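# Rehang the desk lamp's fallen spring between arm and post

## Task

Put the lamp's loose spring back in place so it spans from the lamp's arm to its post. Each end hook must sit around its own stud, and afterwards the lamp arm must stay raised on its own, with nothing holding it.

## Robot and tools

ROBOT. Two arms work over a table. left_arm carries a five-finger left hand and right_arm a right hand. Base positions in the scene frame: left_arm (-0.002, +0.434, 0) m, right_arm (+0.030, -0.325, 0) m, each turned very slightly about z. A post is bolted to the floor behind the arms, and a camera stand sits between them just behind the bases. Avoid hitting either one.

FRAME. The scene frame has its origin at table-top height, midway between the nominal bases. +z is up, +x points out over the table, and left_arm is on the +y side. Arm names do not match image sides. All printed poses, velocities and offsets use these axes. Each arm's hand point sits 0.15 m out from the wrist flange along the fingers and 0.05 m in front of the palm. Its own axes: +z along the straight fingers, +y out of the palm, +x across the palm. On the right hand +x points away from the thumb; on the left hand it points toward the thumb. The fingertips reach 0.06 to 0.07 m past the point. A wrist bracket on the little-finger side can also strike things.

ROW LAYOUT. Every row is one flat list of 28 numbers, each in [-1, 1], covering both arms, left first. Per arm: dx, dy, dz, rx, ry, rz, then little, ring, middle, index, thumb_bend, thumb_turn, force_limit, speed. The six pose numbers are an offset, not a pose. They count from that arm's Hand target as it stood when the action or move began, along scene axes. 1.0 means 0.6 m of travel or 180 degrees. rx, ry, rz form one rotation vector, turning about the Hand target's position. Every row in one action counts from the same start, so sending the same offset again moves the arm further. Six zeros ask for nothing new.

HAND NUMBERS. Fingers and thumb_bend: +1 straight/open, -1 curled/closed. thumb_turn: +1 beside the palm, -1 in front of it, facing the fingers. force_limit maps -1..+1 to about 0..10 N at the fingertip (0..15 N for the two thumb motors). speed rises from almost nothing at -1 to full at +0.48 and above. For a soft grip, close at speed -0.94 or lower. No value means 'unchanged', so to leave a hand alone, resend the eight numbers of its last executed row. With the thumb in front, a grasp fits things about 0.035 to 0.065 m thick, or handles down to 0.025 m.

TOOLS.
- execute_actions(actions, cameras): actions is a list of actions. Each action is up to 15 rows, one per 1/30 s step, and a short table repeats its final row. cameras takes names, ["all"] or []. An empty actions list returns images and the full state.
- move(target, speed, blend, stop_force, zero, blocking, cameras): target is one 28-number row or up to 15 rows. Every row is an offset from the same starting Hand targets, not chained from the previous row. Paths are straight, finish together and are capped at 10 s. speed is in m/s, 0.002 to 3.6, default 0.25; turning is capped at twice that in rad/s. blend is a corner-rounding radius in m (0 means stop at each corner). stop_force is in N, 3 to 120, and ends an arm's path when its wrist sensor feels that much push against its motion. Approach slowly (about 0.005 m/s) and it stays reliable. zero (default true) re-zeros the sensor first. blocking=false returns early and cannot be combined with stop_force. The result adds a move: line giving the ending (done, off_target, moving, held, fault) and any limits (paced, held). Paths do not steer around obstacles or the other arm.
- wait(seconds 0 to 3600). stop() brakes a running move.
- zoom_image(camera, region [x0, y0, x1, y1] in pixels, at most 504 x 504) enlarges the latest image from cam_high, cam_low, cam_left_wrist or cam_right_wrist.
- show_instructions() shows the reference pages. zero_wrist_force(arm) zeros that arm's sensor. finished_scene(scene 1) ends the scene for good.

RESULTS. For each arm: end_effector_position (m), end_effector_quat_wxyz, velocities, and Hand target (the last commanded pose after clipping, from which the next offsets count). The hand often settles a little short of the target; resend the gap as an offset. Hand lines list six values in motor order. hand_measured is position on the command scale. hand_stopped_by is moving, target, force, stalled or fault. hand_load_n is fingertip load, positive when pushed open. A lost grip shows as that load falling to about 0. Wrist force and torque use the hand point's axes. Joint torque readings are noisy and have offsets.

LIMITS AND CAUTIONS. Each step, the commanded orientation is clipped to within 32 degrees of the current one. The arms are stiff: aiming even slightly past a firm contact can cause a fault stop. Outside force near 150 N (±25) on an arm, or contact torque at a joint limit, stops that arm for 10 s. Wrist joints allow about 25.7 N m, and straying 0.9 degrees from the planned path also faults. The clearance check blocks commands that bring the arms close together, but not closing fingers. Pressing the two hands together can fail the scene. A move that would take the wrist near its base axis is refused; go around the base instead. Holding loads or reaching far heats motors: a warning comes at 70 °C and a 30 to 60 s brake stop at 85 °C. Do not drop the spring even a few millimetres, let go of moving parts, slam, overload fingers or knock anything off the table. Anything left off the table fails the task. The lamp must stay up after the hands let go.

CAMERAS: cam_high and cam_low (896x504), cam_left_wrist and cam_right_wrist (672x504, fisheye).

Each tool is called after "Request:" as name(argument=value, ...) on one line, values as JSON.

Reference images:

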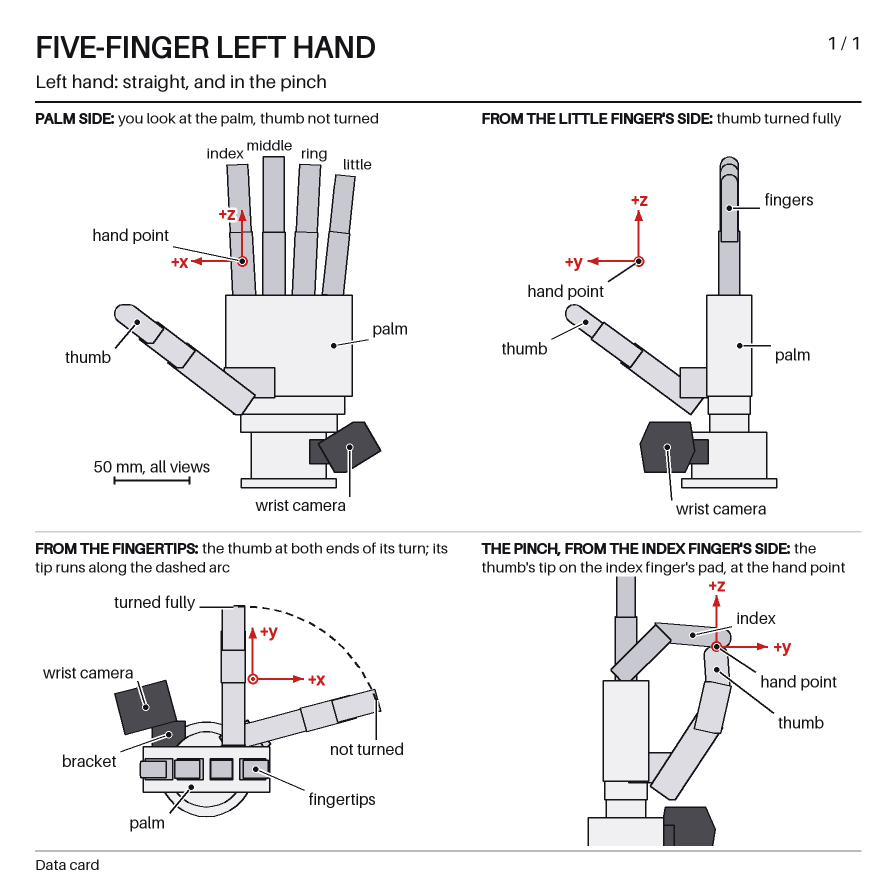

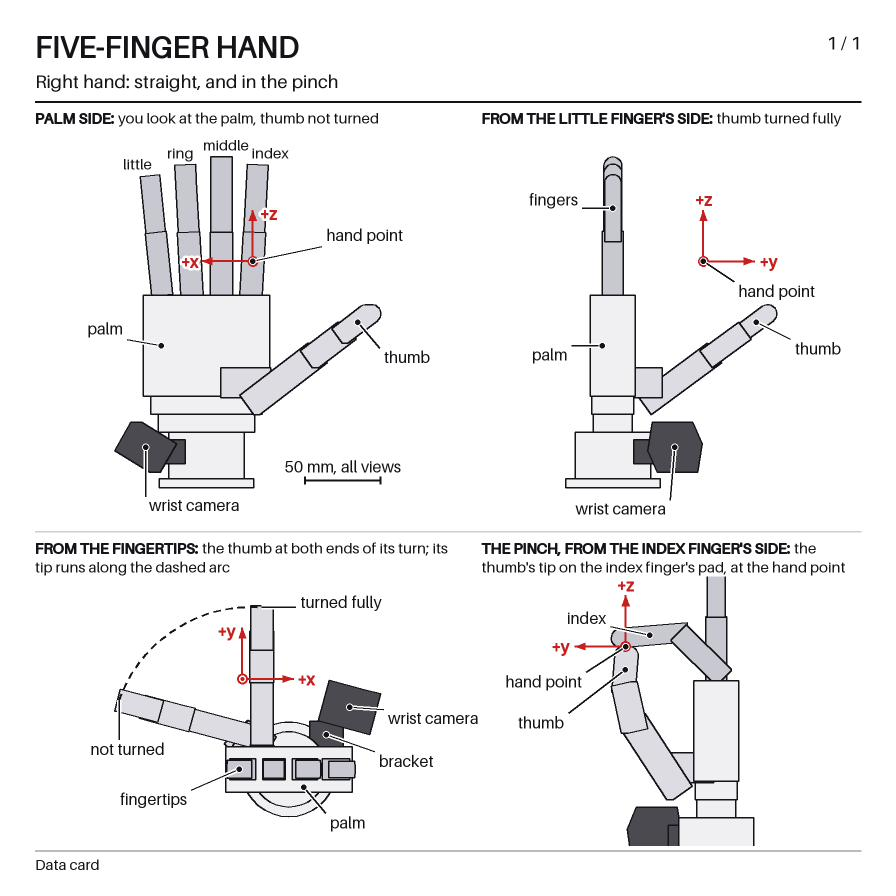

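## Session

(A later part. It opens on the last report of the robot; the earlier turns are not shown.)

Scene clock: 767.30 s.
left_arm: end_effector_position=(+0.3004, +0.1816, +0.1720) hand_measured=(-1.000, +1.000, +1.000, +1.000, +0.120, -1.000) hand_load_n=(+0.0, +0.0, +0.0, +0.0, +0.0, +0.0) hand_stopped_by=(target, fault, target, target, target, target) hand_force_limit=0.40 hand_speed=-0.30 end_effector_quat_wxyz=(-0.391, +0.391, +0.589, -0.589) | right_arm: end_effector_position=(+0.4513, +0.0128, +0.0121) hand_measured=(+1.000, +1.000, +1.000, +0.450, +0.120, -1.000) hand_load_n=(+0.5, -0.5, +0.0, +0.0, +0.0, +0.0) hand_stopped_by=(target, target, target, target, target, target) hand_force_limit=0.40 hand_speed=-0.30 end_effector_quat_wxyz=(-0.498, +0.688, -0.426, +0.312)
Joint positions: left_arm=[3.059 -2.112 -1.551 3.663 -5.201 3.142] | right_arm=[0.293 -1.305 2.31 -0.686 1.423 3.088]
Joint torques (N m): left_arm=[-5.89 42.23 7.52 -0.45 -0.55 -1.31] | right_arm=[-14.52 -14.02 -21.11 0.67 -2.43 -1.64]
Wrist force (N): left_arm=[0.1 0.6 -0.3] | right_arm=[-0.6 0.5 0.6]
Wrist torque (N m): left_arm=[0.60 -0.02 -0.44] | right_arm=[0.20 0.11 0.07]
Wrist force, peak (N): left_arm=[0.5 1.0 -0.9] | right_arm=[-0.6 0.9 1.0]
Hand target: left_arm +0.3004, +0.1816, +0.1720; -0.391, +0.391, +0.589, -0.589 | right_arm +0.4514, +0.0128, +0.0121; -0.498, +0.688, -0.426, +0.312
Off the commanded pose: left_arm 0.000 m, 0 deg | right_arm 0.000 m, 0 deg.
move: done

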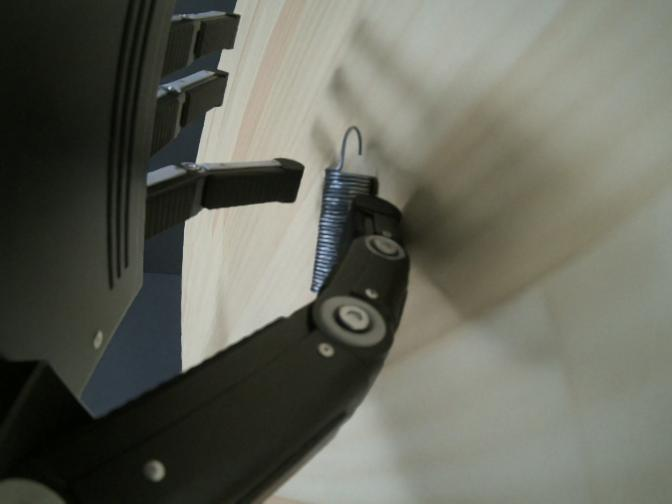

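Request:
move(target=[0,0,0,0,0,0,-1,1,1,1,0.12,-1,0.4,-0.3,0,0,0,0,0,0,1,1,1,-0.4,0.12,-1,-0.3,-0.9], cameras=["cam_right_wrist"])

Request:
zoom_image(camera="cam_right_wrist", region=[240, 60, 520, 310])

Scene clock: 771.77 s.
left_arm: end_effector_position=(+0.3004, +0.1816, +0.1720) hand_measured=(-1.000, +1.000, +1.000, +1.000, +0.120, -1.000) hand_load_n=(+0.0, +0.0, +0.0, +0.0, +0.0, +0.0) hand_stopped_by=(target, fault, target, target, target, target) hand_force_limit=0.40 hand_speed=-0.30 end_effector_quat_wxyz=(-0.391, +0.391, +0.589, -0.589) | right_arm: end_effector_position=(+0.4514, +0.0128, +0.0121) hand_measured=(+1.000, +1.000, +1.000, -0.004, +0.120, -1.000) hand_load_n=(+0.0, +0.0, +0.0, +3.0, +0.0, +0.0) hand_stopped_by=(target, target, target, force, target, target) hand_force_limit=-0.30 hand_speed=-0.90 end_effector_quat_wxyz=(-0.498, +0.688, -0.426, +0.312)
Joint positions: left_arm=[3.059 -2.112 -1.551 3.663 -5.201 3.142] | right_arm=[0.293 -1.304 2.309 -0.686 1.423 3.088]
Joint torques (N m): left_arm=[-6.12 42.64 7.37 -0.46 -0.6 -1.32] | right_arm=[-14.67 -15.9 -16.57 0.53 -2.44 -1.78]
Wrist force (N): left_arm=[0.1 0.6 -0.4] | right_arm=[-0.5 -4.6 0.8]
Wrist torque (N m): left_arm=[0.63 -0.02 -0.44] | right_arm=[0.01 0.08 0.04]
Wrist force, peak (N): left_arm=[0.8 1.1 -0.8] | right_arm=[-0.6 -4.8 1.6]
Hand target: left_arm +0.3004, +0.1816, +0.1720; -0.391, +0.391, +0.589, -0.589 | right_arm +0.4514, +0.0128, +0.0121; -0.498, +0.688, -0.426, +0.312
Off the commanded pose: left_arm 0.000 m, 0 deg | right_arm 0.000 m, 0 deg.
move: done

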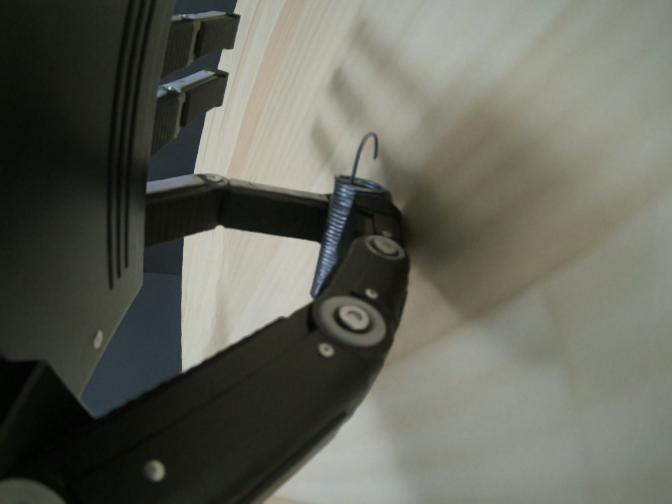

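Scaled by 1.800 from the camera's image (finer frame: 960x720).

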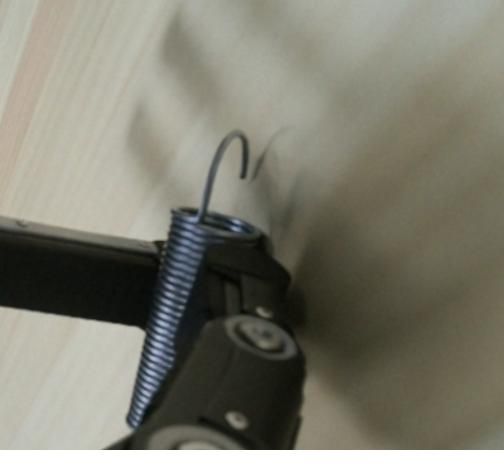

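Request:
move(target=[0,0,0,0,0,0,-1,1,1,1,0.12,-1,0.4,-0.3,0,0,0,0,0,0,1,1,1,0.45,0.12,-1,0.4,-0.7], cameras=[])

Request:
move(target=[0,0,0,0,0,0,-1,1,1,1,0.12,-1,0.4,-0.3,0,0,0.0067,0,0,0,1,1,1,0.45,0.12,-1,0.4,-0.7], speed=0.02, cameras=["cam_right_wrist"])

Request:
zoom_image(camera="cam_right_wrist", region=[240, 60, 520, 310])

Scene clock: 775.47 s.
left_arm: end_effector_position=(+0.3004, +0.1816, +0.1720) hand_measured=(-1.000, +1.000, +1.000, +1.000, +0.120, -1.000) hand_load_n=(+0.0, +0.0, +0.0, +0.0, +0.0, +0.0) hand_stopped_by=(target, fault, target, target, target, target) hand_force_limit=0.40 hand_speed=-0.30 end_effector_quat_wxyz=(-0.391, +0.391, +0.589, -0.589) | right_arm: end_effector_position=(+0.4514, +0.0128, +0.0121) hand_measured=(+1.000, +1.000, +1.000, +0.450, +0.120, -1.000) hand_load_n=(+0.0, +0.0, +0.0, +0.0, +0.0, +0.0) hand_stopped_by=(target, target, target, target, target, target) hand_force_limit=0.40 hand_speed=-0.70 end_effector_quat_wxyz=(-0.498, +0.688, -0.426, +0.312)
Joint positions: left_arm=[3.059 -2.112 -1.551 3.663 -5.201 3.142] | right_arm=[0.293 -1.304 2.309 -0.686 1.423 3.088]
Joint torques (N m): left_arm=[-6.26 42.25 7.13 -0.47 -0.59 -1.3] | right_arm=[-13.57 -16.26 -2.94 0.34 -0.41 -1.51]
Wrist force (N): left_arm=[0.0 0.4 -0.6] | right_arm=[-0.5 0.6 0.7]
Wrist torque (N m): left_arm=[0.63 -0.02 -0.44] | right_arm=[0.21 0.09 0.08]
Wrist force, peak (N): left_arm=[0.1 1.0 -1.0] | right_arm=[-0.9 -5.0 0.8]
Hand target: left_arm +0.3004, +0.1816, +0.1720; -0.391, +0.391, +0.589, -0.589 | right_arm +0.4514, +0.0128, +0.0121; -0.498, +0.688, -0.426, +0.312
Off the commanded pose: left_arm 0.000 m, 0 deg | right_arm 0.000 m, 0 deg.
move: done

Scene clock: 776.07 s.
left_arm: end_effector_position=(+0.3004, +0.1816, +0.1720) hand_measured=(-1.000, +1.000, +1.000, +1.000, +0.120, -1.000) hand_load_n=(+0.0, +0.0, +0.0, +0.0, +0.0, +0.0) hand_stopped_by=(target, fault, target, target, target, target) hand_force_limit=0.40 hand_speed=-0.30 end_effector_quat_wxyz=(-0.391, +0.391, +0.589, -0.589) | right_arm: end_effector_position=(+0.4514, +0.0128, +0.0160) hand_measured=(+1.000, +1.000, +1.000, +0.450, +0.120, -1.000) hand_load_n=(+0.0, +0.0, +0.0, +0.0, +0.0, +0.0) hand_stopped_by=(target, target, target, target, target, target) hand_force_limit=0.40 hand_speed=-0.70 end_effector_quat_wxyz=(-0.498, +0.688, -0.426, +0.312)
Joint positions: left_arm=[3.059 -2.112 -1.551 3.663 -5.201 3.142] | right_arm=[0.293 -1.315 2.307 -0.673 1.423 3.088]
Joint torques (N m): left_arm=[-5.57 42.35 7.19 -0.49 -0.58 -1.32] | right_arm=[-12.87 -29.94 -20.79 0.8 -0.21 -1.33]
Wrist force (N): left_arm=[0.2 0.7 -0.6] | right_arm=[-0.6 0.5 0.8]
Wrist torque (N m): left_arm=[0.62 -0.02 -0.43] | right_arm=[0.18 0.12 0.07]
Wrist force, peak (N): left_arm=[0.5 0.7 -0.8] | right_arm=[-0.8 0.5 1.1]
Hand target: left_arm +0.3004, +0.1816, +0.1720; -0.391, +0.391, +0.589, -0.589 | right_arm +0.4514, +0.0128, +0.0161; -0.498, +0.688, -0.426, +0.312
Off the commanded pose: left_arm 0.000 m, 0 deg | right_arm 0.000 m, 0 deg.
move: done

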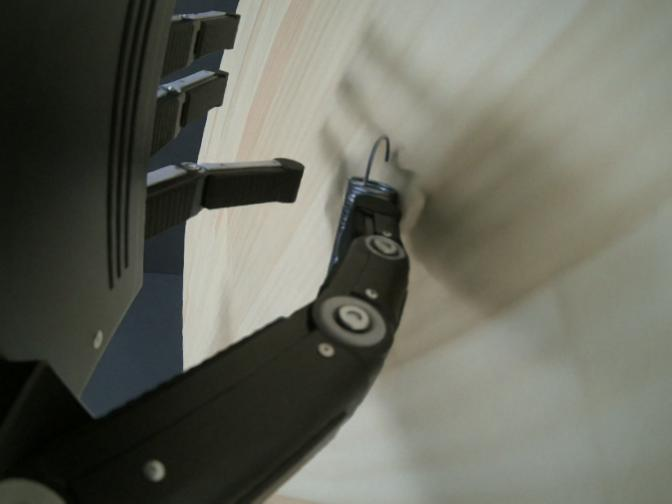

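Scaled by 1.800 from the camera's image (finer frame: 960x720).

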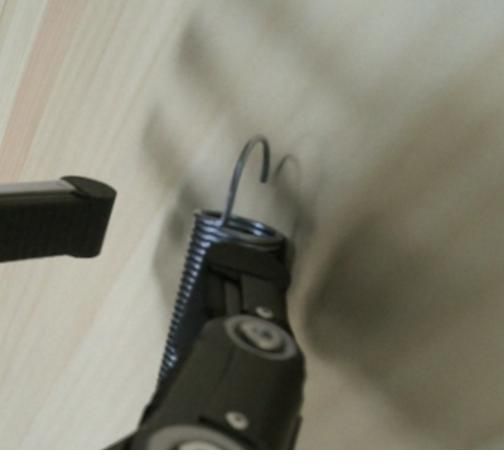

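Request:
move(target=[[0,0,0,0,0,0,-1,1,1,1,0.12,-1,0.4,-0.3,-0.0149,-0.0074,0.003,0,0,0,1,1,1,0.45,0.12,-1,0.4,-0.7],[0,0,0,0,0,0,-1,1,1,1,0.12,-1,0.4,-0.3,-0.0298,-0.0149,0.055,0,0,0,1,1,1,0.45,0.12,-1,0.4,-0.7]], speed=0.04, cameras=["cam_right_wrist", "cam_high"])

Request:
zoom_image(camera="cam_right_wrist", region=[240, 60, 520, 310])

Scene clock: 780.20 s.
left_arm: end_effector_position=(+0.3004, +0.1816, +0.1720) hand_measured=(-1.000, +1.000, +1.000, +1.000, +0.120, -1.000) hand_load_n=(+0.0, +0.0, +0.0, +0.0, +0.0, +0.0) hand_stopped_by=(target, fault, target, target, target, target) hand_force_limit=0.40 hand_speed=-0.30 end_effector_quat_wxyz=(-0.391, +0.391, +0.589, -0.589) | right_arm: end_effector_position=(+0.4335, +0.0038, +0.0490) hand_measured=(+1.000, +1.000, +1.000, +0.450, +0.120, -1.000) hand_load_n=(+0.0, +0.0, +0.0, +0.0, +0.0, +0.0) hand_stopped_by=(target, target, target, target, target, target) hand_force_limit=0.40 hand_speed=-0.70 end_effector_quat_wxyz=(-0.498, +0.688, -0.426, +0.312)
Joint positions: left_arm=[3.059 -2.112 -1.551 3.663 -5.201 3.142] | right_arm=[0.281 -1.441 2.334 -0.573 1.411 3.084]
Joint torques (N m): left_arm=[-5.82 42.59 7.26 -0.54 -0.53 -1.33] | right_arm=[-15.35 -25.94 -22.51 0.64 -2.53 -1.78]
Wrist force (N): left_arm=[0.2 0.5 -0.5] | right_arm=[-0.7 0.4 0.9]
Wrist torque (N m): left_arm=[0.61 -0.03 -0.43] | right_arm=[0.17 0.13 0.05]
Wrist force, peak (N): left_arm=[0.3 1.2 -0.9] | right_arm=[-0.6 0.9 1.2]
Hand target: left_arm +0.3004, +0.1816, +0.1720; -0.391, +0.391, +0.589, -0.589 | right_arm +0.4335, +0.0038, +0.0491; -0.498, +0.688, -0.426, +0.312
Off the commanded pose: left_arm 0.000 m, 0 deg | right_arm 0.000 m, 0 deg.
move: done
Images, in order (width x height): cam_high 896x504, cam_right_wrist 672x504.

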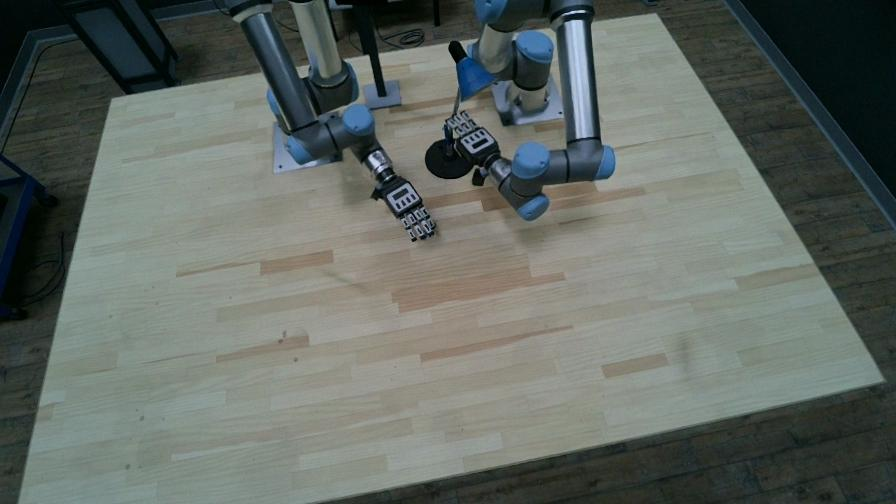

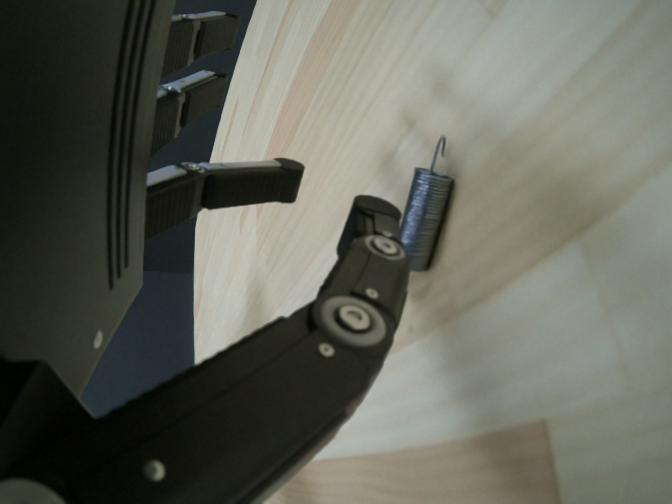

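Scaled by 1.800 from the camera's image (finer frame: 960x720).

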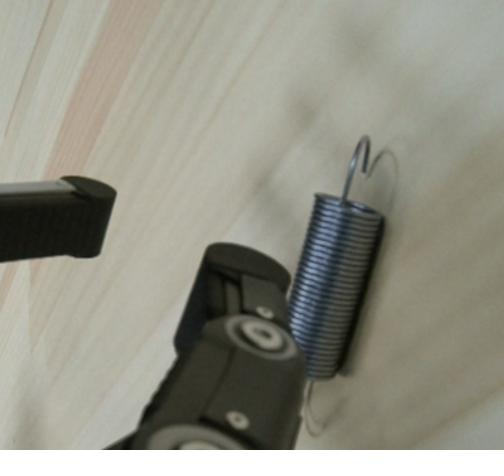

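Request:
move(target=[[0,0,0,0,0,0,-1,1,1,1,0.12,-1,0.4,-0.3,0,0,-0.055,0,0,0,1,1,1,0.45,0.12,-1,0.4,-0.7],[0,0,0,0,0,0,-1,1,1,1,0.12,-1,0.4,-0.3,0.0233,0.0117,-0.055,0,0,0,1,1,1,0.45,0.12,-1,0.4,-0.7]], speed=[0.05,0.02], cameras=["cam_right_wrist"])

Request:
zoom_image(camera="cam_right_wrist", region=[240, 60, 520, 310])

Scene clock: 790.97 s.
left_arm: end_effector_position=(+0.3004, +0.1816, +0.1720) hand_measured=(-1.000, +1.000, +1.000, +1.000, +0.120, -1.000) hand_load_n=(+0.5, +0.0, +0.0, -0.5, +0.5, +0.0) hand_stopped_by=(target, fault, target, target, target, target) hand_force_limit=0.40 hand_speed=-0.30 end_effector_quat_wxyz=(-0.391, +0.391, +0.589, -0.589) | right_arm: end_effector_position=(+0.4474, +0.0108, +0.0161) hand_measured=(+1.000, +1.000, +1.000, +0.450, +0.120, -1.000) hand_load_n=(+0.0, -0.5, +0.0, +0.0, +0.5, +0.0) hand_stopped_by=(target, target, target, target, target, target) hand_force_limit=0.40 hand_speed=-0.70 end_effector_quat_wxyz=(-0.498, +0.688, -0.426, +0.312)
Joint positions: left_arm=[3.059 -2.112 -1.551 3.663 -5.201 3.142] | right_arm=[0.291 -1.323 2.319 -0.676 1.42 3.087]
Joint torques (N m): left_arm=[-6.26 42.61 7.47 -0.49 -0.56 -1.34] | right_arm=[14.7 -15.79 -20.55 0.43 2.62 1.48]
Wrist force (N): left_arm=[0.1 0.4 -0.7] | right_arm=[-0.6 0.6 0.8]
Wrist torque (N m): left_arm=[0.63 -0.03 -0.44] | right_arm=[0.20 0.10 -0.07]
Wrist force, peak (N): left_arm=[-0.2 1.0 -0.8] | right_arm=[-0.6 0.7 1.3]
Hand target: left_arm +0.3004, +0.1816, +0.1720; -0.391, +0.391, +0.589, -0.589 | right_arm +0.4475, +0.0109, +0.0161; -0.498, +0.688, -0.426, +0.312
Off the commanded pose: left_arm 0.000 m, 0 deg | right_arm 0.000 m, 0 deg.
move: done

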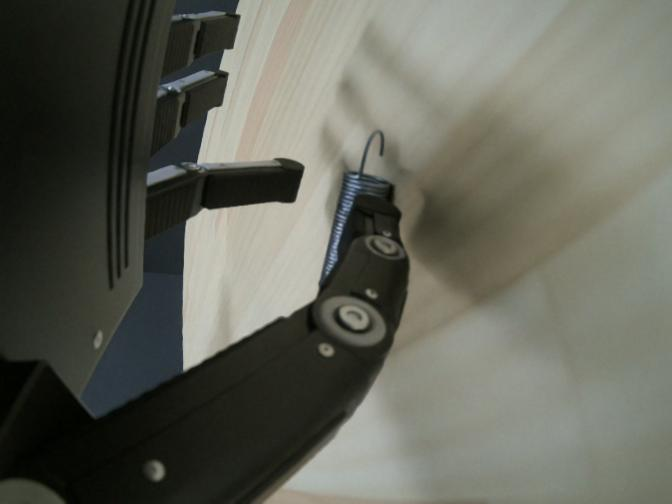

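Scaled by 1.800 from the camera's image (finer frame: 960x720).

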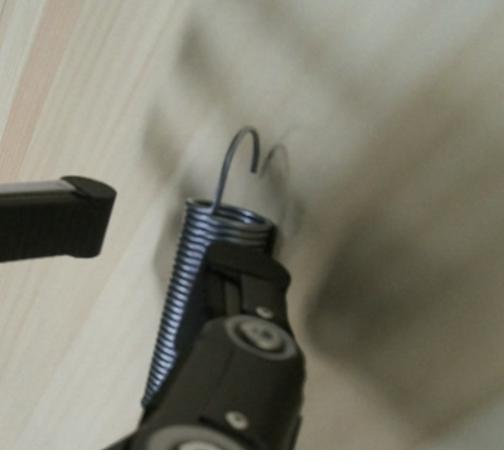

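Request:
move(target=[0,0,0,0,0,0,-1,1,1,1,0.12,-1,0.4,-0.3,0,0,0,0,0,0,1,1,1,-0.4,0.12,-1,-0.3,-0.9], cameras=["cam_right_wrist"])

Request:
zoom_image(camera="cam_right_wrist", region=[240, 60, 520, 310])

Scene clock: 798.40 s.
left_arm: end_effector_position=(+0.3004, +0.1816, +0.1720) hand_measured=(-1.000, +1.000, +1.000, +1.000, +0.120, -1.000) hand_load_n=(+0.0, +0.0, +0.0, +0.0, +0.0, +0.0) hand_stopped_by=(target, fault, target, target, target, target) hand_force_limit=0.40 hand_speed=-0.30 end_effector_quat_wxyz=(-0.391, +0.391, +0.589, -0.589) | right_arm: end_effector_position=(+0.4475, +0.0109, +0.0161) hand_measured=(+1.000, +1.000, +1.000, -0.080, +0.120, -1.000) hand_load_n=(+0.0, +0.0, +0.0, +5.5, +1.5, -0.5) hand_stopped_by=(target, target, target, force, target, target) hand_force_limit=-0.30 hand_speed=-0.90 end_effector_quat_wxyz=(-0.498, +0.688, -0.426, +0.312)
Joint positions: left_arm=[3.059 -2.112 -1.551 3.663 -5.201 3.142] | right_arm=[0.291 -1.323 2.319 -0.676 1.42 3.087]
Joint torques (N m): left_arm=[-5.86 42.15 7.17 -0.47 -0.58 -1.27] | right_arm=[15.5 -15.36 -20.56 0.43 2.51 1.52]
Wrist force (N): left_arm=[-0.1 0.5 -0.6] | right_arm=[-0.6 -1.6 0.5]
Wrist torque (N m): left_arm=[0.63 0.01 -0.45] | right_arm=[0.04 0.12 -0.10]
Wrist force, peak (N): left_arm=[-0.2 1.2 -1.0] | right_arm=[-0.6 -1.6 0.5]
Hand target: left_arm +0.3004, +0.1816, +0.1720; -0.391, +0.391, +0.589, -0.589 | right_arm +0.4475, +0.0109, +0.0161; -0.498, +0.688, -0.426, +0.312
Off the commanded pose: left_arm 0.000 m, 0 deg | right_arm 0.000 m, 0 deg.
move: done

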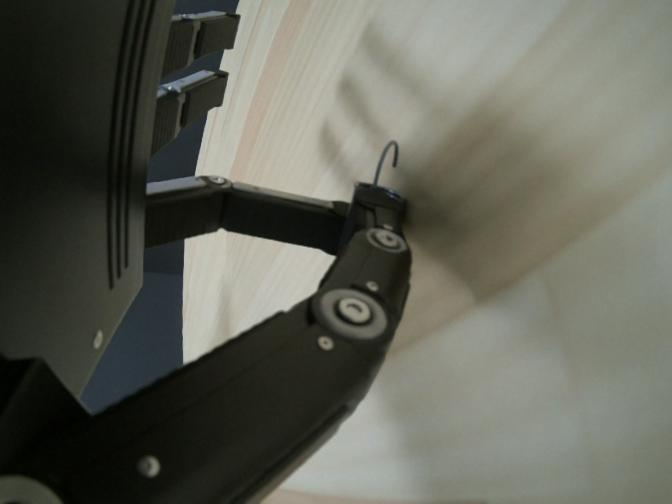

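Scaled by 1.800 from the camera's image (finer frame: 960x720).

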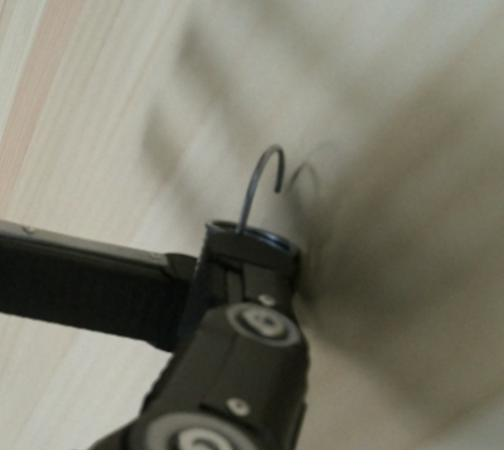

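Request:
move(target=[0,0,0,0,0,0,-1,1,1,1,0.12,-1,0.4,-0.3,0,0,0,0,0,0,1,1,1,-0.5,0.12,-1,0.4,-0.94], cameras=[])

Request:
move(target=[0,0,0,0,0,0,-1,1,1,1,0.12,-1,0.4,-0.3,0,0,0.06,0,0,0,1,1,1,-0.5,0.12,-1,0.4,-0.94], speed=0.03, cameras=["cam_right_wrist", "cam_high", "cam_low"])

Request:
zoom_image(camera="cam_right_wrist", region=[240, 60, 520, 310])

Request:
zoom_image(camera="cam_low", region=[180, 240, 380, 380])

Scene clock: 801.73 s.
left_arm: end_effector_position=(+0.3004, +0.1816, +0.1720) hand_measured=(-1.000, +1.000, +1.000, +1.000, +0.120, -1.000) hand_load_n=(+0.0, +0.0, +0.0, +0.0, +0.0, +0.0) hand_stopped_by=(target, fault, target, target, target, target) hand_force_limit=0.40 hand_speed=-0.30 end_effector_quat_wxyz=(-0.391, +0.391, +0.589, -0.589) | right_arm: end_effector_position=(+0.4475, +0.0109, +0.0161) hand_measured=(+1.000, +1.000, +1.000, -0.084, +0.120, -1.000) hand_load_n=(+0.0, +0.0, +0.0, +7.0, +2.0, -1.0) hand_stopped_by=(target, target, target, force, target, target) hand_force_limit=0.40 hand_speed=-0.94 end_effector_quat_wxyz=(-0.498, +0.688, -0.426, +0.312)
Joint positions: left_arm=[3.059 -2.112 -1.551 3.663 -5.201 3.142] | right_arm=[0.291 -1.323 2.319 -0.676 1.42 3.087]
Joint torques (N m): left_arm=[-5.71 42.37 7.46 -0.56 -0.54 -1.36] | right_arm=[13.9 -15.06 -14.27 0.47 1.03 0.74]
Wrist force (N): left_arm=[0.3 0.4 -0.5] | right_arm=[-0.8 -2.2 0.3]
Wrist torque (N m): left_arm=[0.61 -0.05 -0.43] | right_arm=[0.03 0.15 -0.11]
Wrist force, peak (N): left_arm=[0.6 1.2 -0.6] | right_arm=[-1.2 -1.8 1.1]
Hand target: left_arm +0.3004, +0.1816, +0.1720; -0.391, +0.391, +0.589, -0.589 | right_arm +0.4475, +0.0109, +0.0161; -0.498, +0.688, -0.426, +0.312
Off the commanded pose: left_arm 0.000 m, 0 deg | right_arm 0.000 m, 0 deg.
move: done

Scene clock: 803.37 s.
left_arm: end_effector_position=(+0.3004, +0.1816, +0.1720) hand_measured=(-1.000, +1.000, +1.000, +1.000, +0.120, -1.000) hand_load_n=(+0.0, +0.0, +0.0, +0.0, +0.0, +0.0) hand_stopped_by=(target, fault, target, target, target, target) hand_force_limit=0.40 hand_speed=-0.30 end_effector_quat_wxyz=(-0.391, +0.391, +0.589, -0.589) | right_arm: end_effector_position=(+0.4475, +0.0109, +0.0520) hand_measured=(+1.000, +1.000, +1.000, -0.084, +0.120, -1.000) hand_load_n=(+0.0, +0.0, -0.5, +0.0, +0.0, +0.0) hand_stopped_by=(target, target, target, force, target, target) hand_force_limit=0.40 hand_speed=-0.94 end_effector_quat_wxyz=(-0.498, +0.688, -0.426, +0.312)
Joint positions: left_arm=[3.059 -2.112 -1.551 3.663 -5.201 3.142] | right_arm=[0.291 -1.415 2.289 -0.555 1.421 3.087]
Joint torques (N m): left_arm=[-6 42.32 7.41 -0.49 -0.48 -1.43] | right_arm=[10.09 -29.46 -22.05 0.82 1.71 0.16]
Wrist force (N): left_arm=[0.1 0.9 -0.6] | right_arm=[-0.6 0.5 0.9]
Wrist torque (N m): left_arm=[0.65 -0.01 -0.45] | right_arm=[0.18 0.12 -0.09]
Wrist force, peak (N): left_arm=[0.4 1.0 -0.7] | right_arm=[-0.8 -1.8 0.8]
Hand target: left_arm +0.3004, +0.1816, +0.1720; -0.391, +0.391, +0.589, -0.589 | right_arm +0.4475, +0.0109, +0.0521; -0.498, +0.688, -0.426, +0.312
Off the commanded pose: left_arm 0.000 m, 0 deg | right_arm 0.000 m, 0 deg.
move: done
Images, in order (width x height): cam_high 896x504, cam_low 896x504, cam_right_wrist 672x504.

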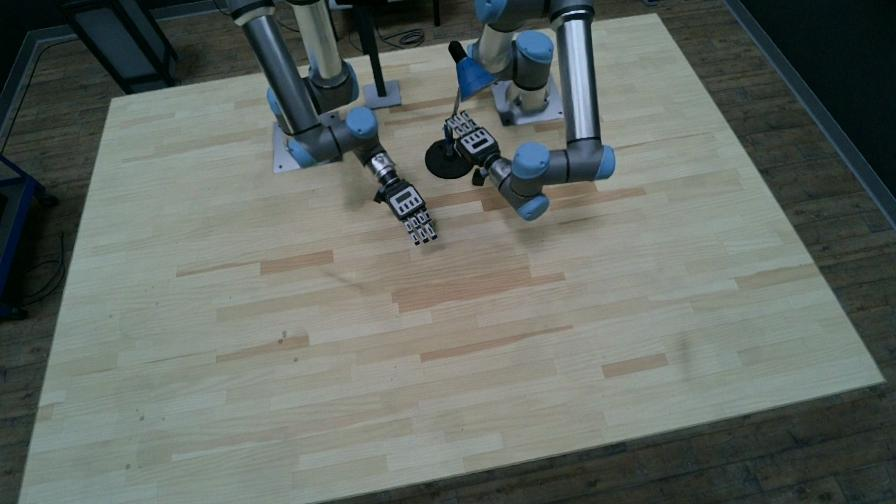

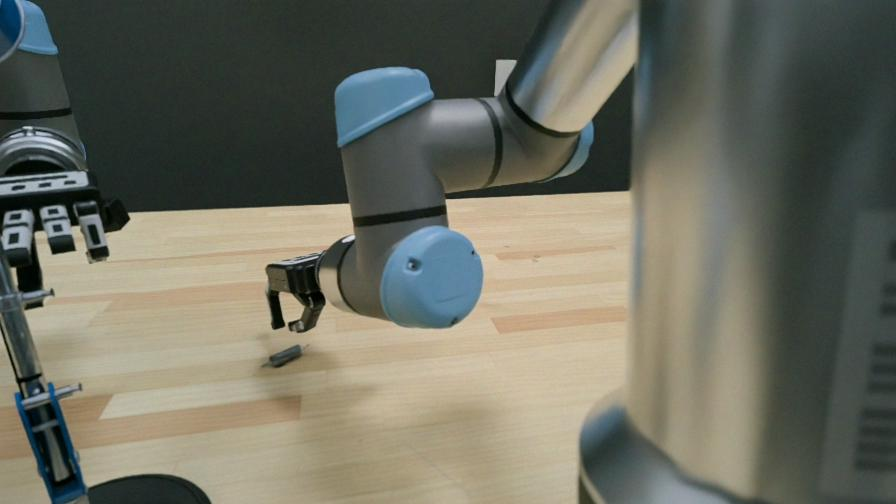

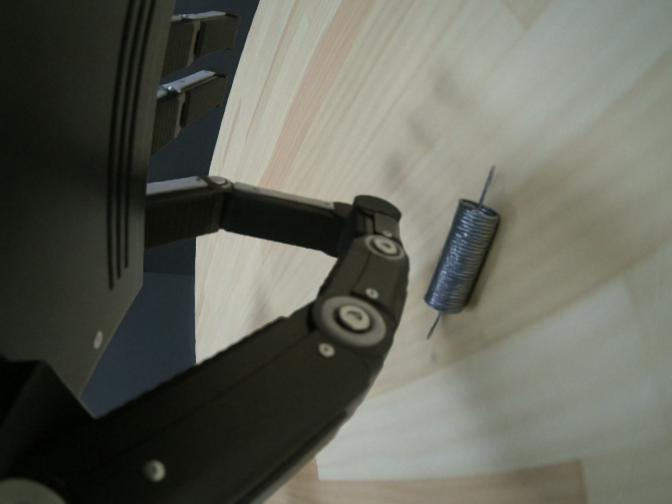

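Scaled by 1.800 from the camera's image (finer frame: 960x720).

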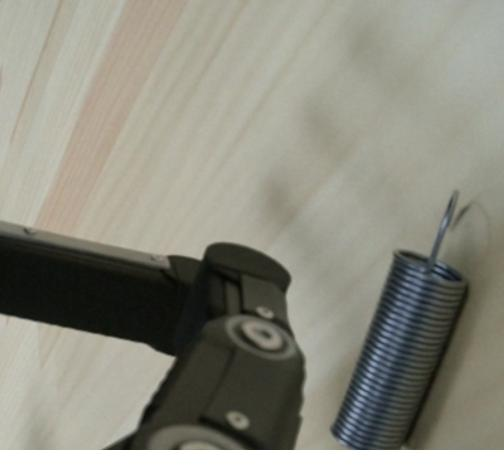

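Scaled by 2.520 from the camera's image (finer frame: 1280x720).

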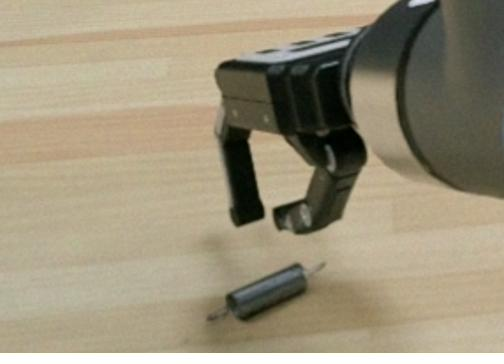

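Request:
move(target=[0,0,0,0,0,0,-1,1,1,1,0.12,-1,0.4,-0.3,-0.0375,-0.0165,0,0.0149,-0.0298,0,1,1,1,0.45,0.12,-1,0.4,-0.5], speed=0.06, cameras=["cam_right_wrist", "cam_low"])

Request:
zoom_image(camera="cam_right_wrist", region=[280, 100, 560, 350])

Request:
zoom_image(camera="cam_low", region=[180, 240, 380, 380])

Scene clock: 816.77 s.
left_arm: end_effector_position=(+0.3004, +0.1816, +0.1720) hand_measured=(-1.000, +1.000, +1.000, +1.000, +0.120, -1.000) hand_load_n=(+0.5, +0.0, +0.0, +0.0, +0.0, +0.0) hand_stopped_by=(target, fault, target, target, target, target) hand_force_limit=0.40 hand_speed=-0.30 end_effector_quat_wxyz=(-0.391, +0.391, +0.589, -0.589) | right_arm: end_effector_position=(+0.4250, +0.0010, +0.0521) hand_measured=(+1.000, +1.000, +1.000, +0.450, +0.120, -1.000) hand_load_n=(+0.0, +0.0, +0.0, +0.0, +0.5, +0.0) hand_stopped_by=(target, target, target, target, target, target) hand_force_limit=0.40 hand_speed=-0.50 end_effector_quat_wxyz=(-0.533, +0.661, -0.410, +0.334)
Joint positions: left_arm=[3.059 -2.112 -1.551 3.663 -5.201 3.142] | right_arm=[0.271 -1.46 2.433 -0.759 1.396 3.099]
Joint torques (N m): left_arm=[-5.76 42.17 7.19 -0.43 -0.6 -1.39] | right_arm=[-13.83 -23.91 -3.08 -2.46 -2.4 1.52]
Wrist force (N): left_arm=[0.1 0.3 -0.7] | right_arm=[-0.5 0.4 0.7]
Wrist torque (N m): left_arm=[0.60 -0.02 -0.43] | right_arm=[0.17 0.12 -0.08]
Wrist force, peak (N): left_arm=[0.0 1.1 -0.8] | right_arm=[-0.5 0.7 1.3]
Hand target: left_arm +0.3004, +0.1816, +0.1720; -0.391, +0.391, +0.589, -0.589 | right_arm +0.4250, +0.0010, +0.0521; -0.533, +0.661, -0.409, +0.334
Off the commanded pose: left_arm 0.000 m, 0 deg | right_arm 0.000 m, 0 deg.
move: done
Images, in order (width x height): cam_low 896x504, cam_right_wrist 672x504.

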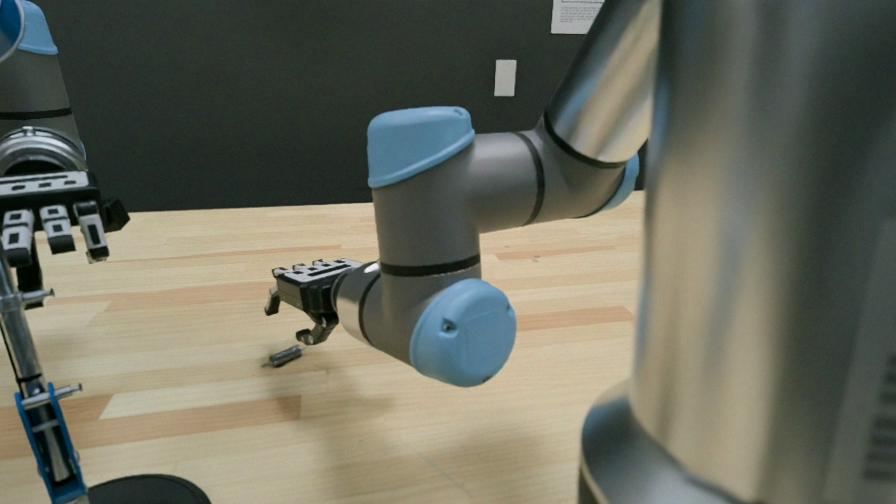

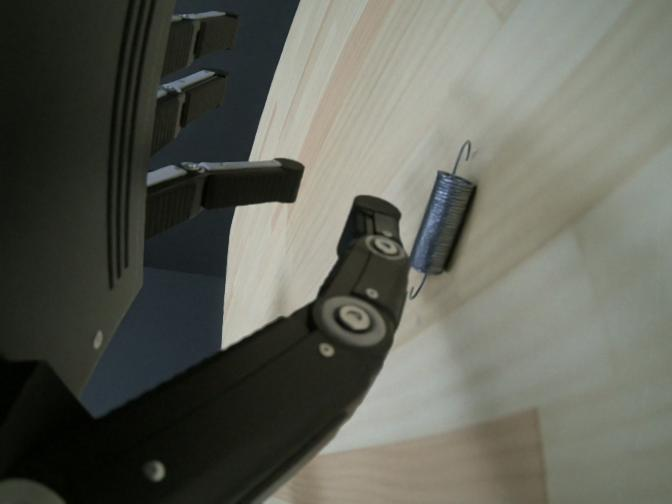

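Scaled by 1.800 from the camera's image (finer frame: 960x720).

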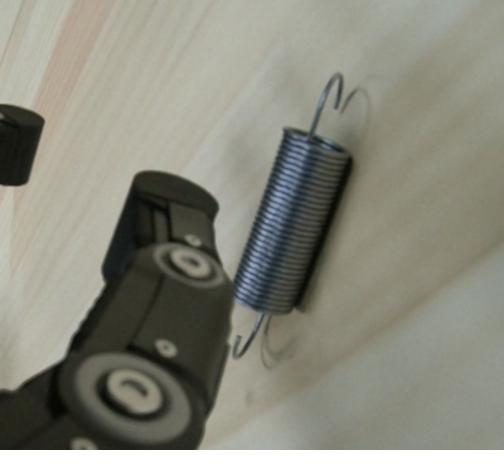

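Scaled by 2.520 from the camera's image (finer frame: 1280x720).

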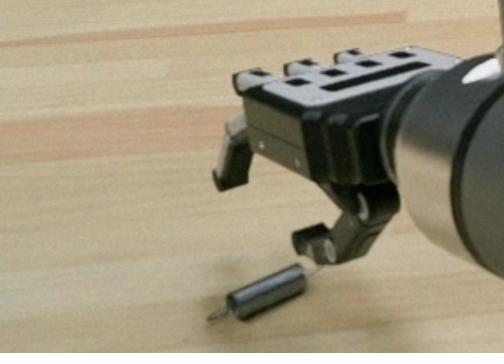

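Request:
move(target=[[0,0,0,0,0,0,-1,1,1,1,0.12,-1,0.4,-0.3,0.005,0.0033,-0.066,0,0,0,1,1,1,0.45,0.12,-1,0.4,-0.5],[0,0,0,0,0,0,-1,1,1,1,0.12,-1,0.4,-0.3,0.0215,0.0125,-0.066,0,0,0,1,1,1,0.45,0.12,-1,0.4,-0.5]], speed=[0.05,0.02], cameras=["cam_right_wrist", "cam_low"])

Request:
zoom_image(camera="cam_right_wrist", region=[240, 60, 520, 310])

Request:
zoom_image(camera="cam_low", region=[240, 290, 340, 380])

Scene clock: 824.50 s.
left_arm: end_effector_position=(+0.3004, +0.1816, +0.1720) hand_measured=(-1.000, +1.000, +1.000, +1.000, +0.120, -1.000) hand_load_n=(+0.0, +0.0, +0.0, +0.0, +0.0, +0.0) hand_stopped_by=(target, fault, target, target, target, target) hand_force_limit=0.40 hand_speed=-0.30 end_effector_quat_wxyz=(-0.391, +0.391, +0.589, -0.589) | right_arm: end_effector_position=(+0.4378, +0.0084, +0.0125) hand_measured=(+1.000, +1.000, +1.000, +0.450, +0.120, -1.000) hand_load_n=(+0.5, +0.0, +0.0, -0.5, +0.0, +0.0) hand_stopped_by=(target, target, target, target, target, target) hand_force_limit=0.40 hand_speed=-0.50 end_effector_quat_wxyz=(-0.533, +0.661, -0.409, +0.334)
Joint positions: left_arm=[3.059 -2.112 -1.551 3.663 -5.201 3.142] | right_arm=[0.285 -1.307 2.421 -0.9 1.41 3.102]
Joint torques (N m): left_arm=[-5.88 41.78 7.65 -0.47 -0.61 -1.37] | right_arm=[13.51 -14.25 -19.85 0.38 2.69 1.64]
Wrist force (N): left_arm=[0.3 0.5 -0.7] | right_arm=[-0.5 0.7 1.1]
Wrist torque (N m): left_arm=[0.58 -0.04 -0.43] | right_arm=[0.19 0.09 -0.06]
Wrist force, peak (N): left_arm=[0.4 1.0 -1.1] | right_arm=[-0.6 1.0 1.0]
Hand target: left_arm +0.3004, +0.1816, +0.1720; -0.391, +0.391, +0.589, -0.589 | right_arm +0.4379, +0.0085, +0.0125; -0.533, +0.661, -0.409, +0.334
Off the commanded pose: left_arm 0.000 m, 0 deg | right_arm 0.000 m, 0 deg.
move: done
Images, in order (width x height): cam_low 896x504, cam_right_wrist 672x504.

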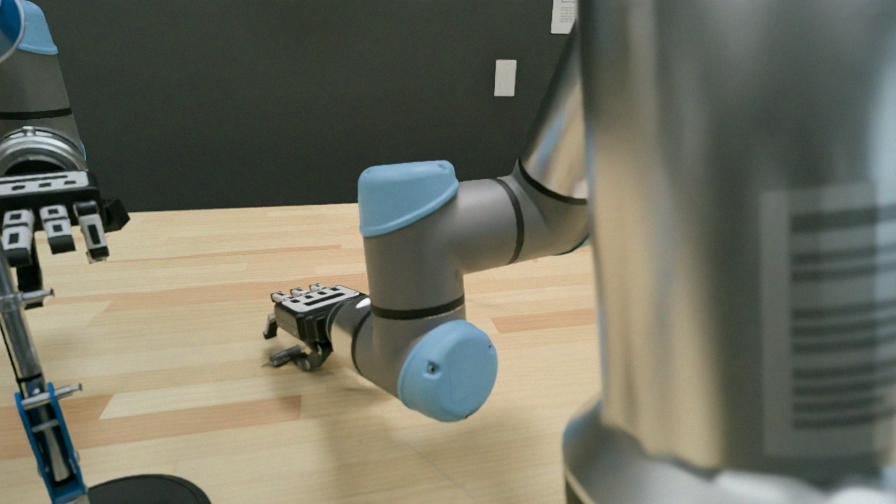

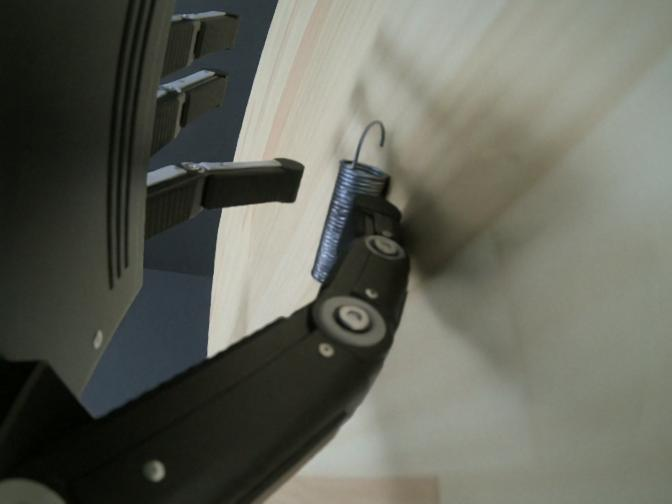

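Scaled by 1.800 from the camera's image (finer frame: 960x720).

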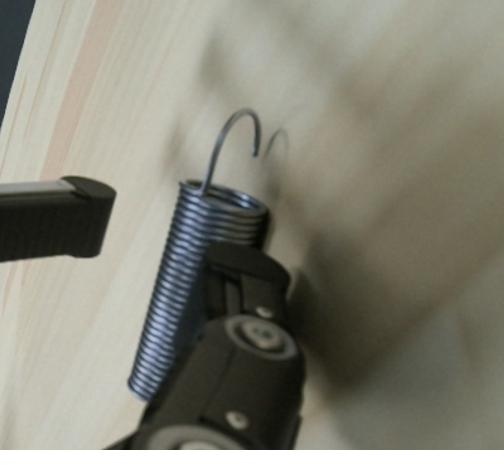

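Scaled by 5.040 from the camera's image (finer frame: 1280x720).

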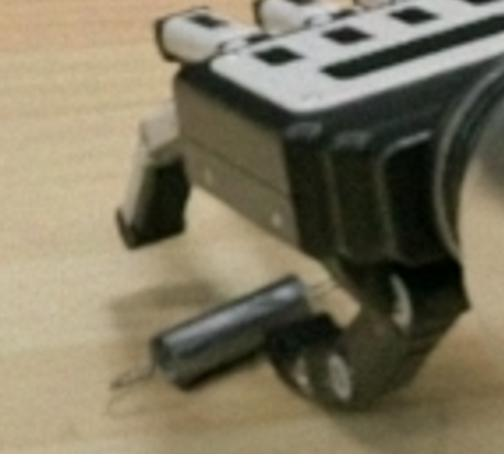

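Request:
move(target=[0,0,0,0,0,0,-1,1,1,1,0.12,-1,0.4,-0.3,-0.0022,0.0085,0,0,0,0,1,1,1,0.45,0.12,-1,0.4,-0.5], speed=0.02, cameras=[])

Request:
move(target=[0,0,0,0,0,0,-1,1,1,1,0.12,-1,0.4,-0.3,0,0,0,0,0,0,1,1,1,-0.4,0.12,-1,-0.3,-0.9], cameras=["cam_right_wrist", "cam_low"])

Request:
zoom_image(camera="cam_right_wrist", region=[240, 60, 520, 310])

Request:
zoom_image(camera="cam_low", region=[240, 290, 340, 380])

Scene clock: 829.17 s.
left_arm: end_effector_position=(+0.3004, +0.1816, +0.1720) hand_measured=(-1.000, +1.000, +1.000, +1.000, +0.120, -1.000) hand_load_n=(+0.0, +0.0, +0.0, +0.0, +0.0, +0.0) hand_stopped_by=(target, fault, target, target, target, target) hand_force_limit=0.40 hand_speed=-0.30 end_effector_quat_wxyz=(-0.391, +0.391, +0.589, -0.589) | right_arm: end_effector_position=(+0.4366, +0.0135, +0.0125) hand_measured=(+1.000, +1.000, +1.000, +0.450, +0.120, -1.000) hand_load_n=(+0.0, +0.0, +0.0, -0.5, +0.0, +0.5) hand_stopped_by=(target, target, target, target, target, target) hand_force_limit=0.40 hand_speed=-0.50 end_effector_quat_wxyz=(-0.533, +0.661, -0.409, +0.334)
Joint positions: left_arm=[3.059 -2.112 -1.551 3.663 -5.201 3.142] | right_arm=[0.304 -1.303 2.413 -0.897 1.429 3.107]
Joint torques (N m): left_arm=[-5.65 42.13 7.13 -0.4 -0.59 -1.34] | right_arm=[14.03 -14.76 -19.5 0.28 2.56 1.56]
Wrist force (N): left_arm=[0.2 1.3 -0.8] | right_arm=[-0.5 0.4 0.8]
Wrist torque (N m): left_arm=[0.71 -0.02 -0.45] | right_arm=[0.17 0.09 -0.06]
Wrist force, peak (N): left_arm=[0.2 1.3 -0.8] | right_arm=[-0.8 0.8 1.3]
Hand target: left_arm +0.3004, +0.1816, +0.1720; -0.391, +0.391, +0.589, -0.589 | right_arm +0.4366, +0.0136, +0.0125; -0.533, +0.661, -0.409, +0.334
Off the commanded pose: left_arm 0.000 m, 0 deg | right_arm 0.000 m, 0 deg.
move: done

Scene clock: 831.23 s.
left_arm: end_effector_position=(+0.3004, +0.1816, +0.1720) hand_measured=(-1.000, +1.000, +1.000, +1.000, +0.120, -1.000) hand_load_n=(+0.0, +0.0, +0.0, +0.0, +0.0, +0.0) hand_stopped_by=(target, fault, target, target, target, target) hand_force_limit=0.40 hand_speed=-0.30 end_effector_quat_wxyz=(-0.391, +0.391, +0.589, -0.589) | right_arm: end_effector_position=(+0.4366, +0.0136, +0.0125) hand_measured=(+1.000, +1.000, +1.000, -0.052, +0.120, -1.000) hand_load_n=(+0.0, +0.0, +0.0, +4.5, +1.0, +0.0) hand_stopped_by=(target, target, target, force, target, target) hand_force_limit=-0.30 hand_speed=-0.90 end_effector_quat_wxyz=(-0.533, +0.661, -0.409, +0.334)
Joint positions: left_arm=[3.059 -2.112 -1.551 3.663 -5.201 3.142] | right_arm=[0.305 -1.303 2.413 -0.897 1.43 3.107]
Joint torques (N m): left_arm=[-6.21 42.38 7.25 -0.46 -0.56 -1.33] | right_arm=[14.12 -14.44 -18.41 0.19 2.83 1.51]
Wrist force (N): left_arm=[0.4 0.6 -0.7] | right_arm=[-0.5 -1.5 0.4]
Wrist torque (N m): left_arm=[0.63 -0.06 -0.42] | right_arm=[0.09 0.08 -0.08]
Wrist force, peak (N): left_arm=[0.3 1.1 -0.8] | right_arm=[-0.7 -1.7 0.8]
Hand target: left_arm +0.3004, +0.1816, +0.1720; -0.391, +0.391, +0.589, -0.589 | right_arm +0.4366, +0.0136, +0.0125; -0.533, +0.661, -0.409, +0.334
Off the commanded pose: left_arm 0.000 m, 0 deg | right_arm 0.000 m, 0 deg.
move: done
Images, in order (width x height): cam_low 896x504, cam_right_wrist 672x504.

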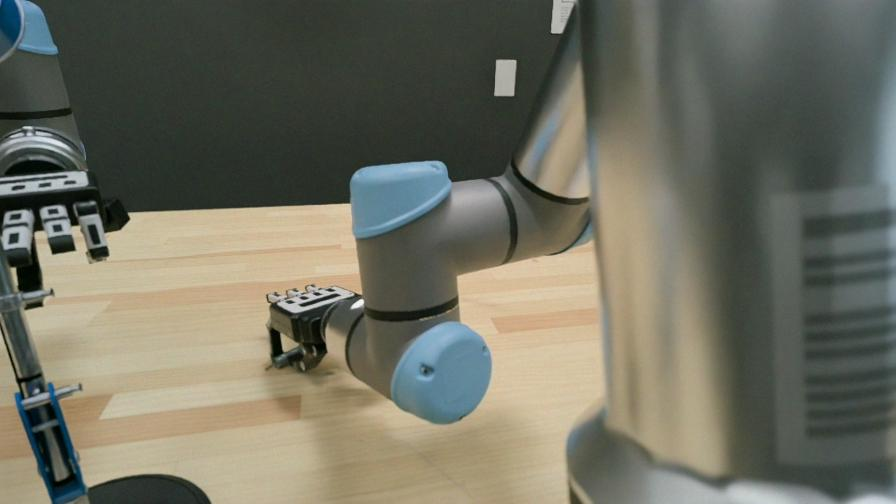

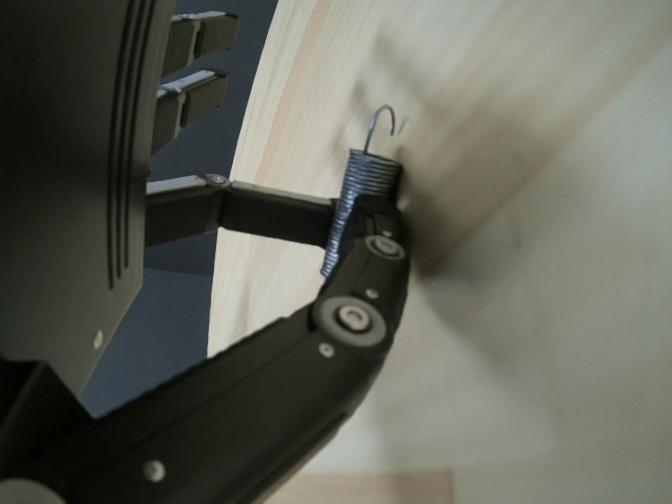

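Scaled by 1.800 from the camera's image (finer frame: 960x720).

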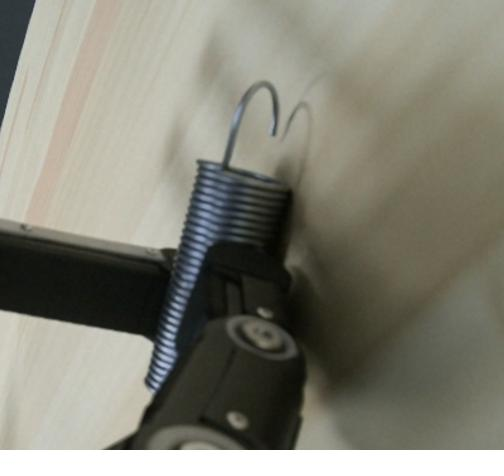

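Scaled by 5.040 from the camera's image (finer frame: 1280x720).

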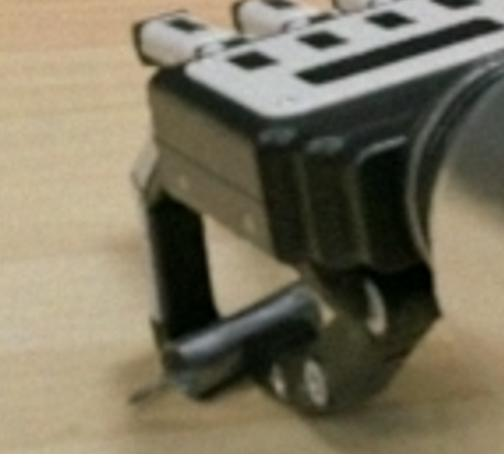

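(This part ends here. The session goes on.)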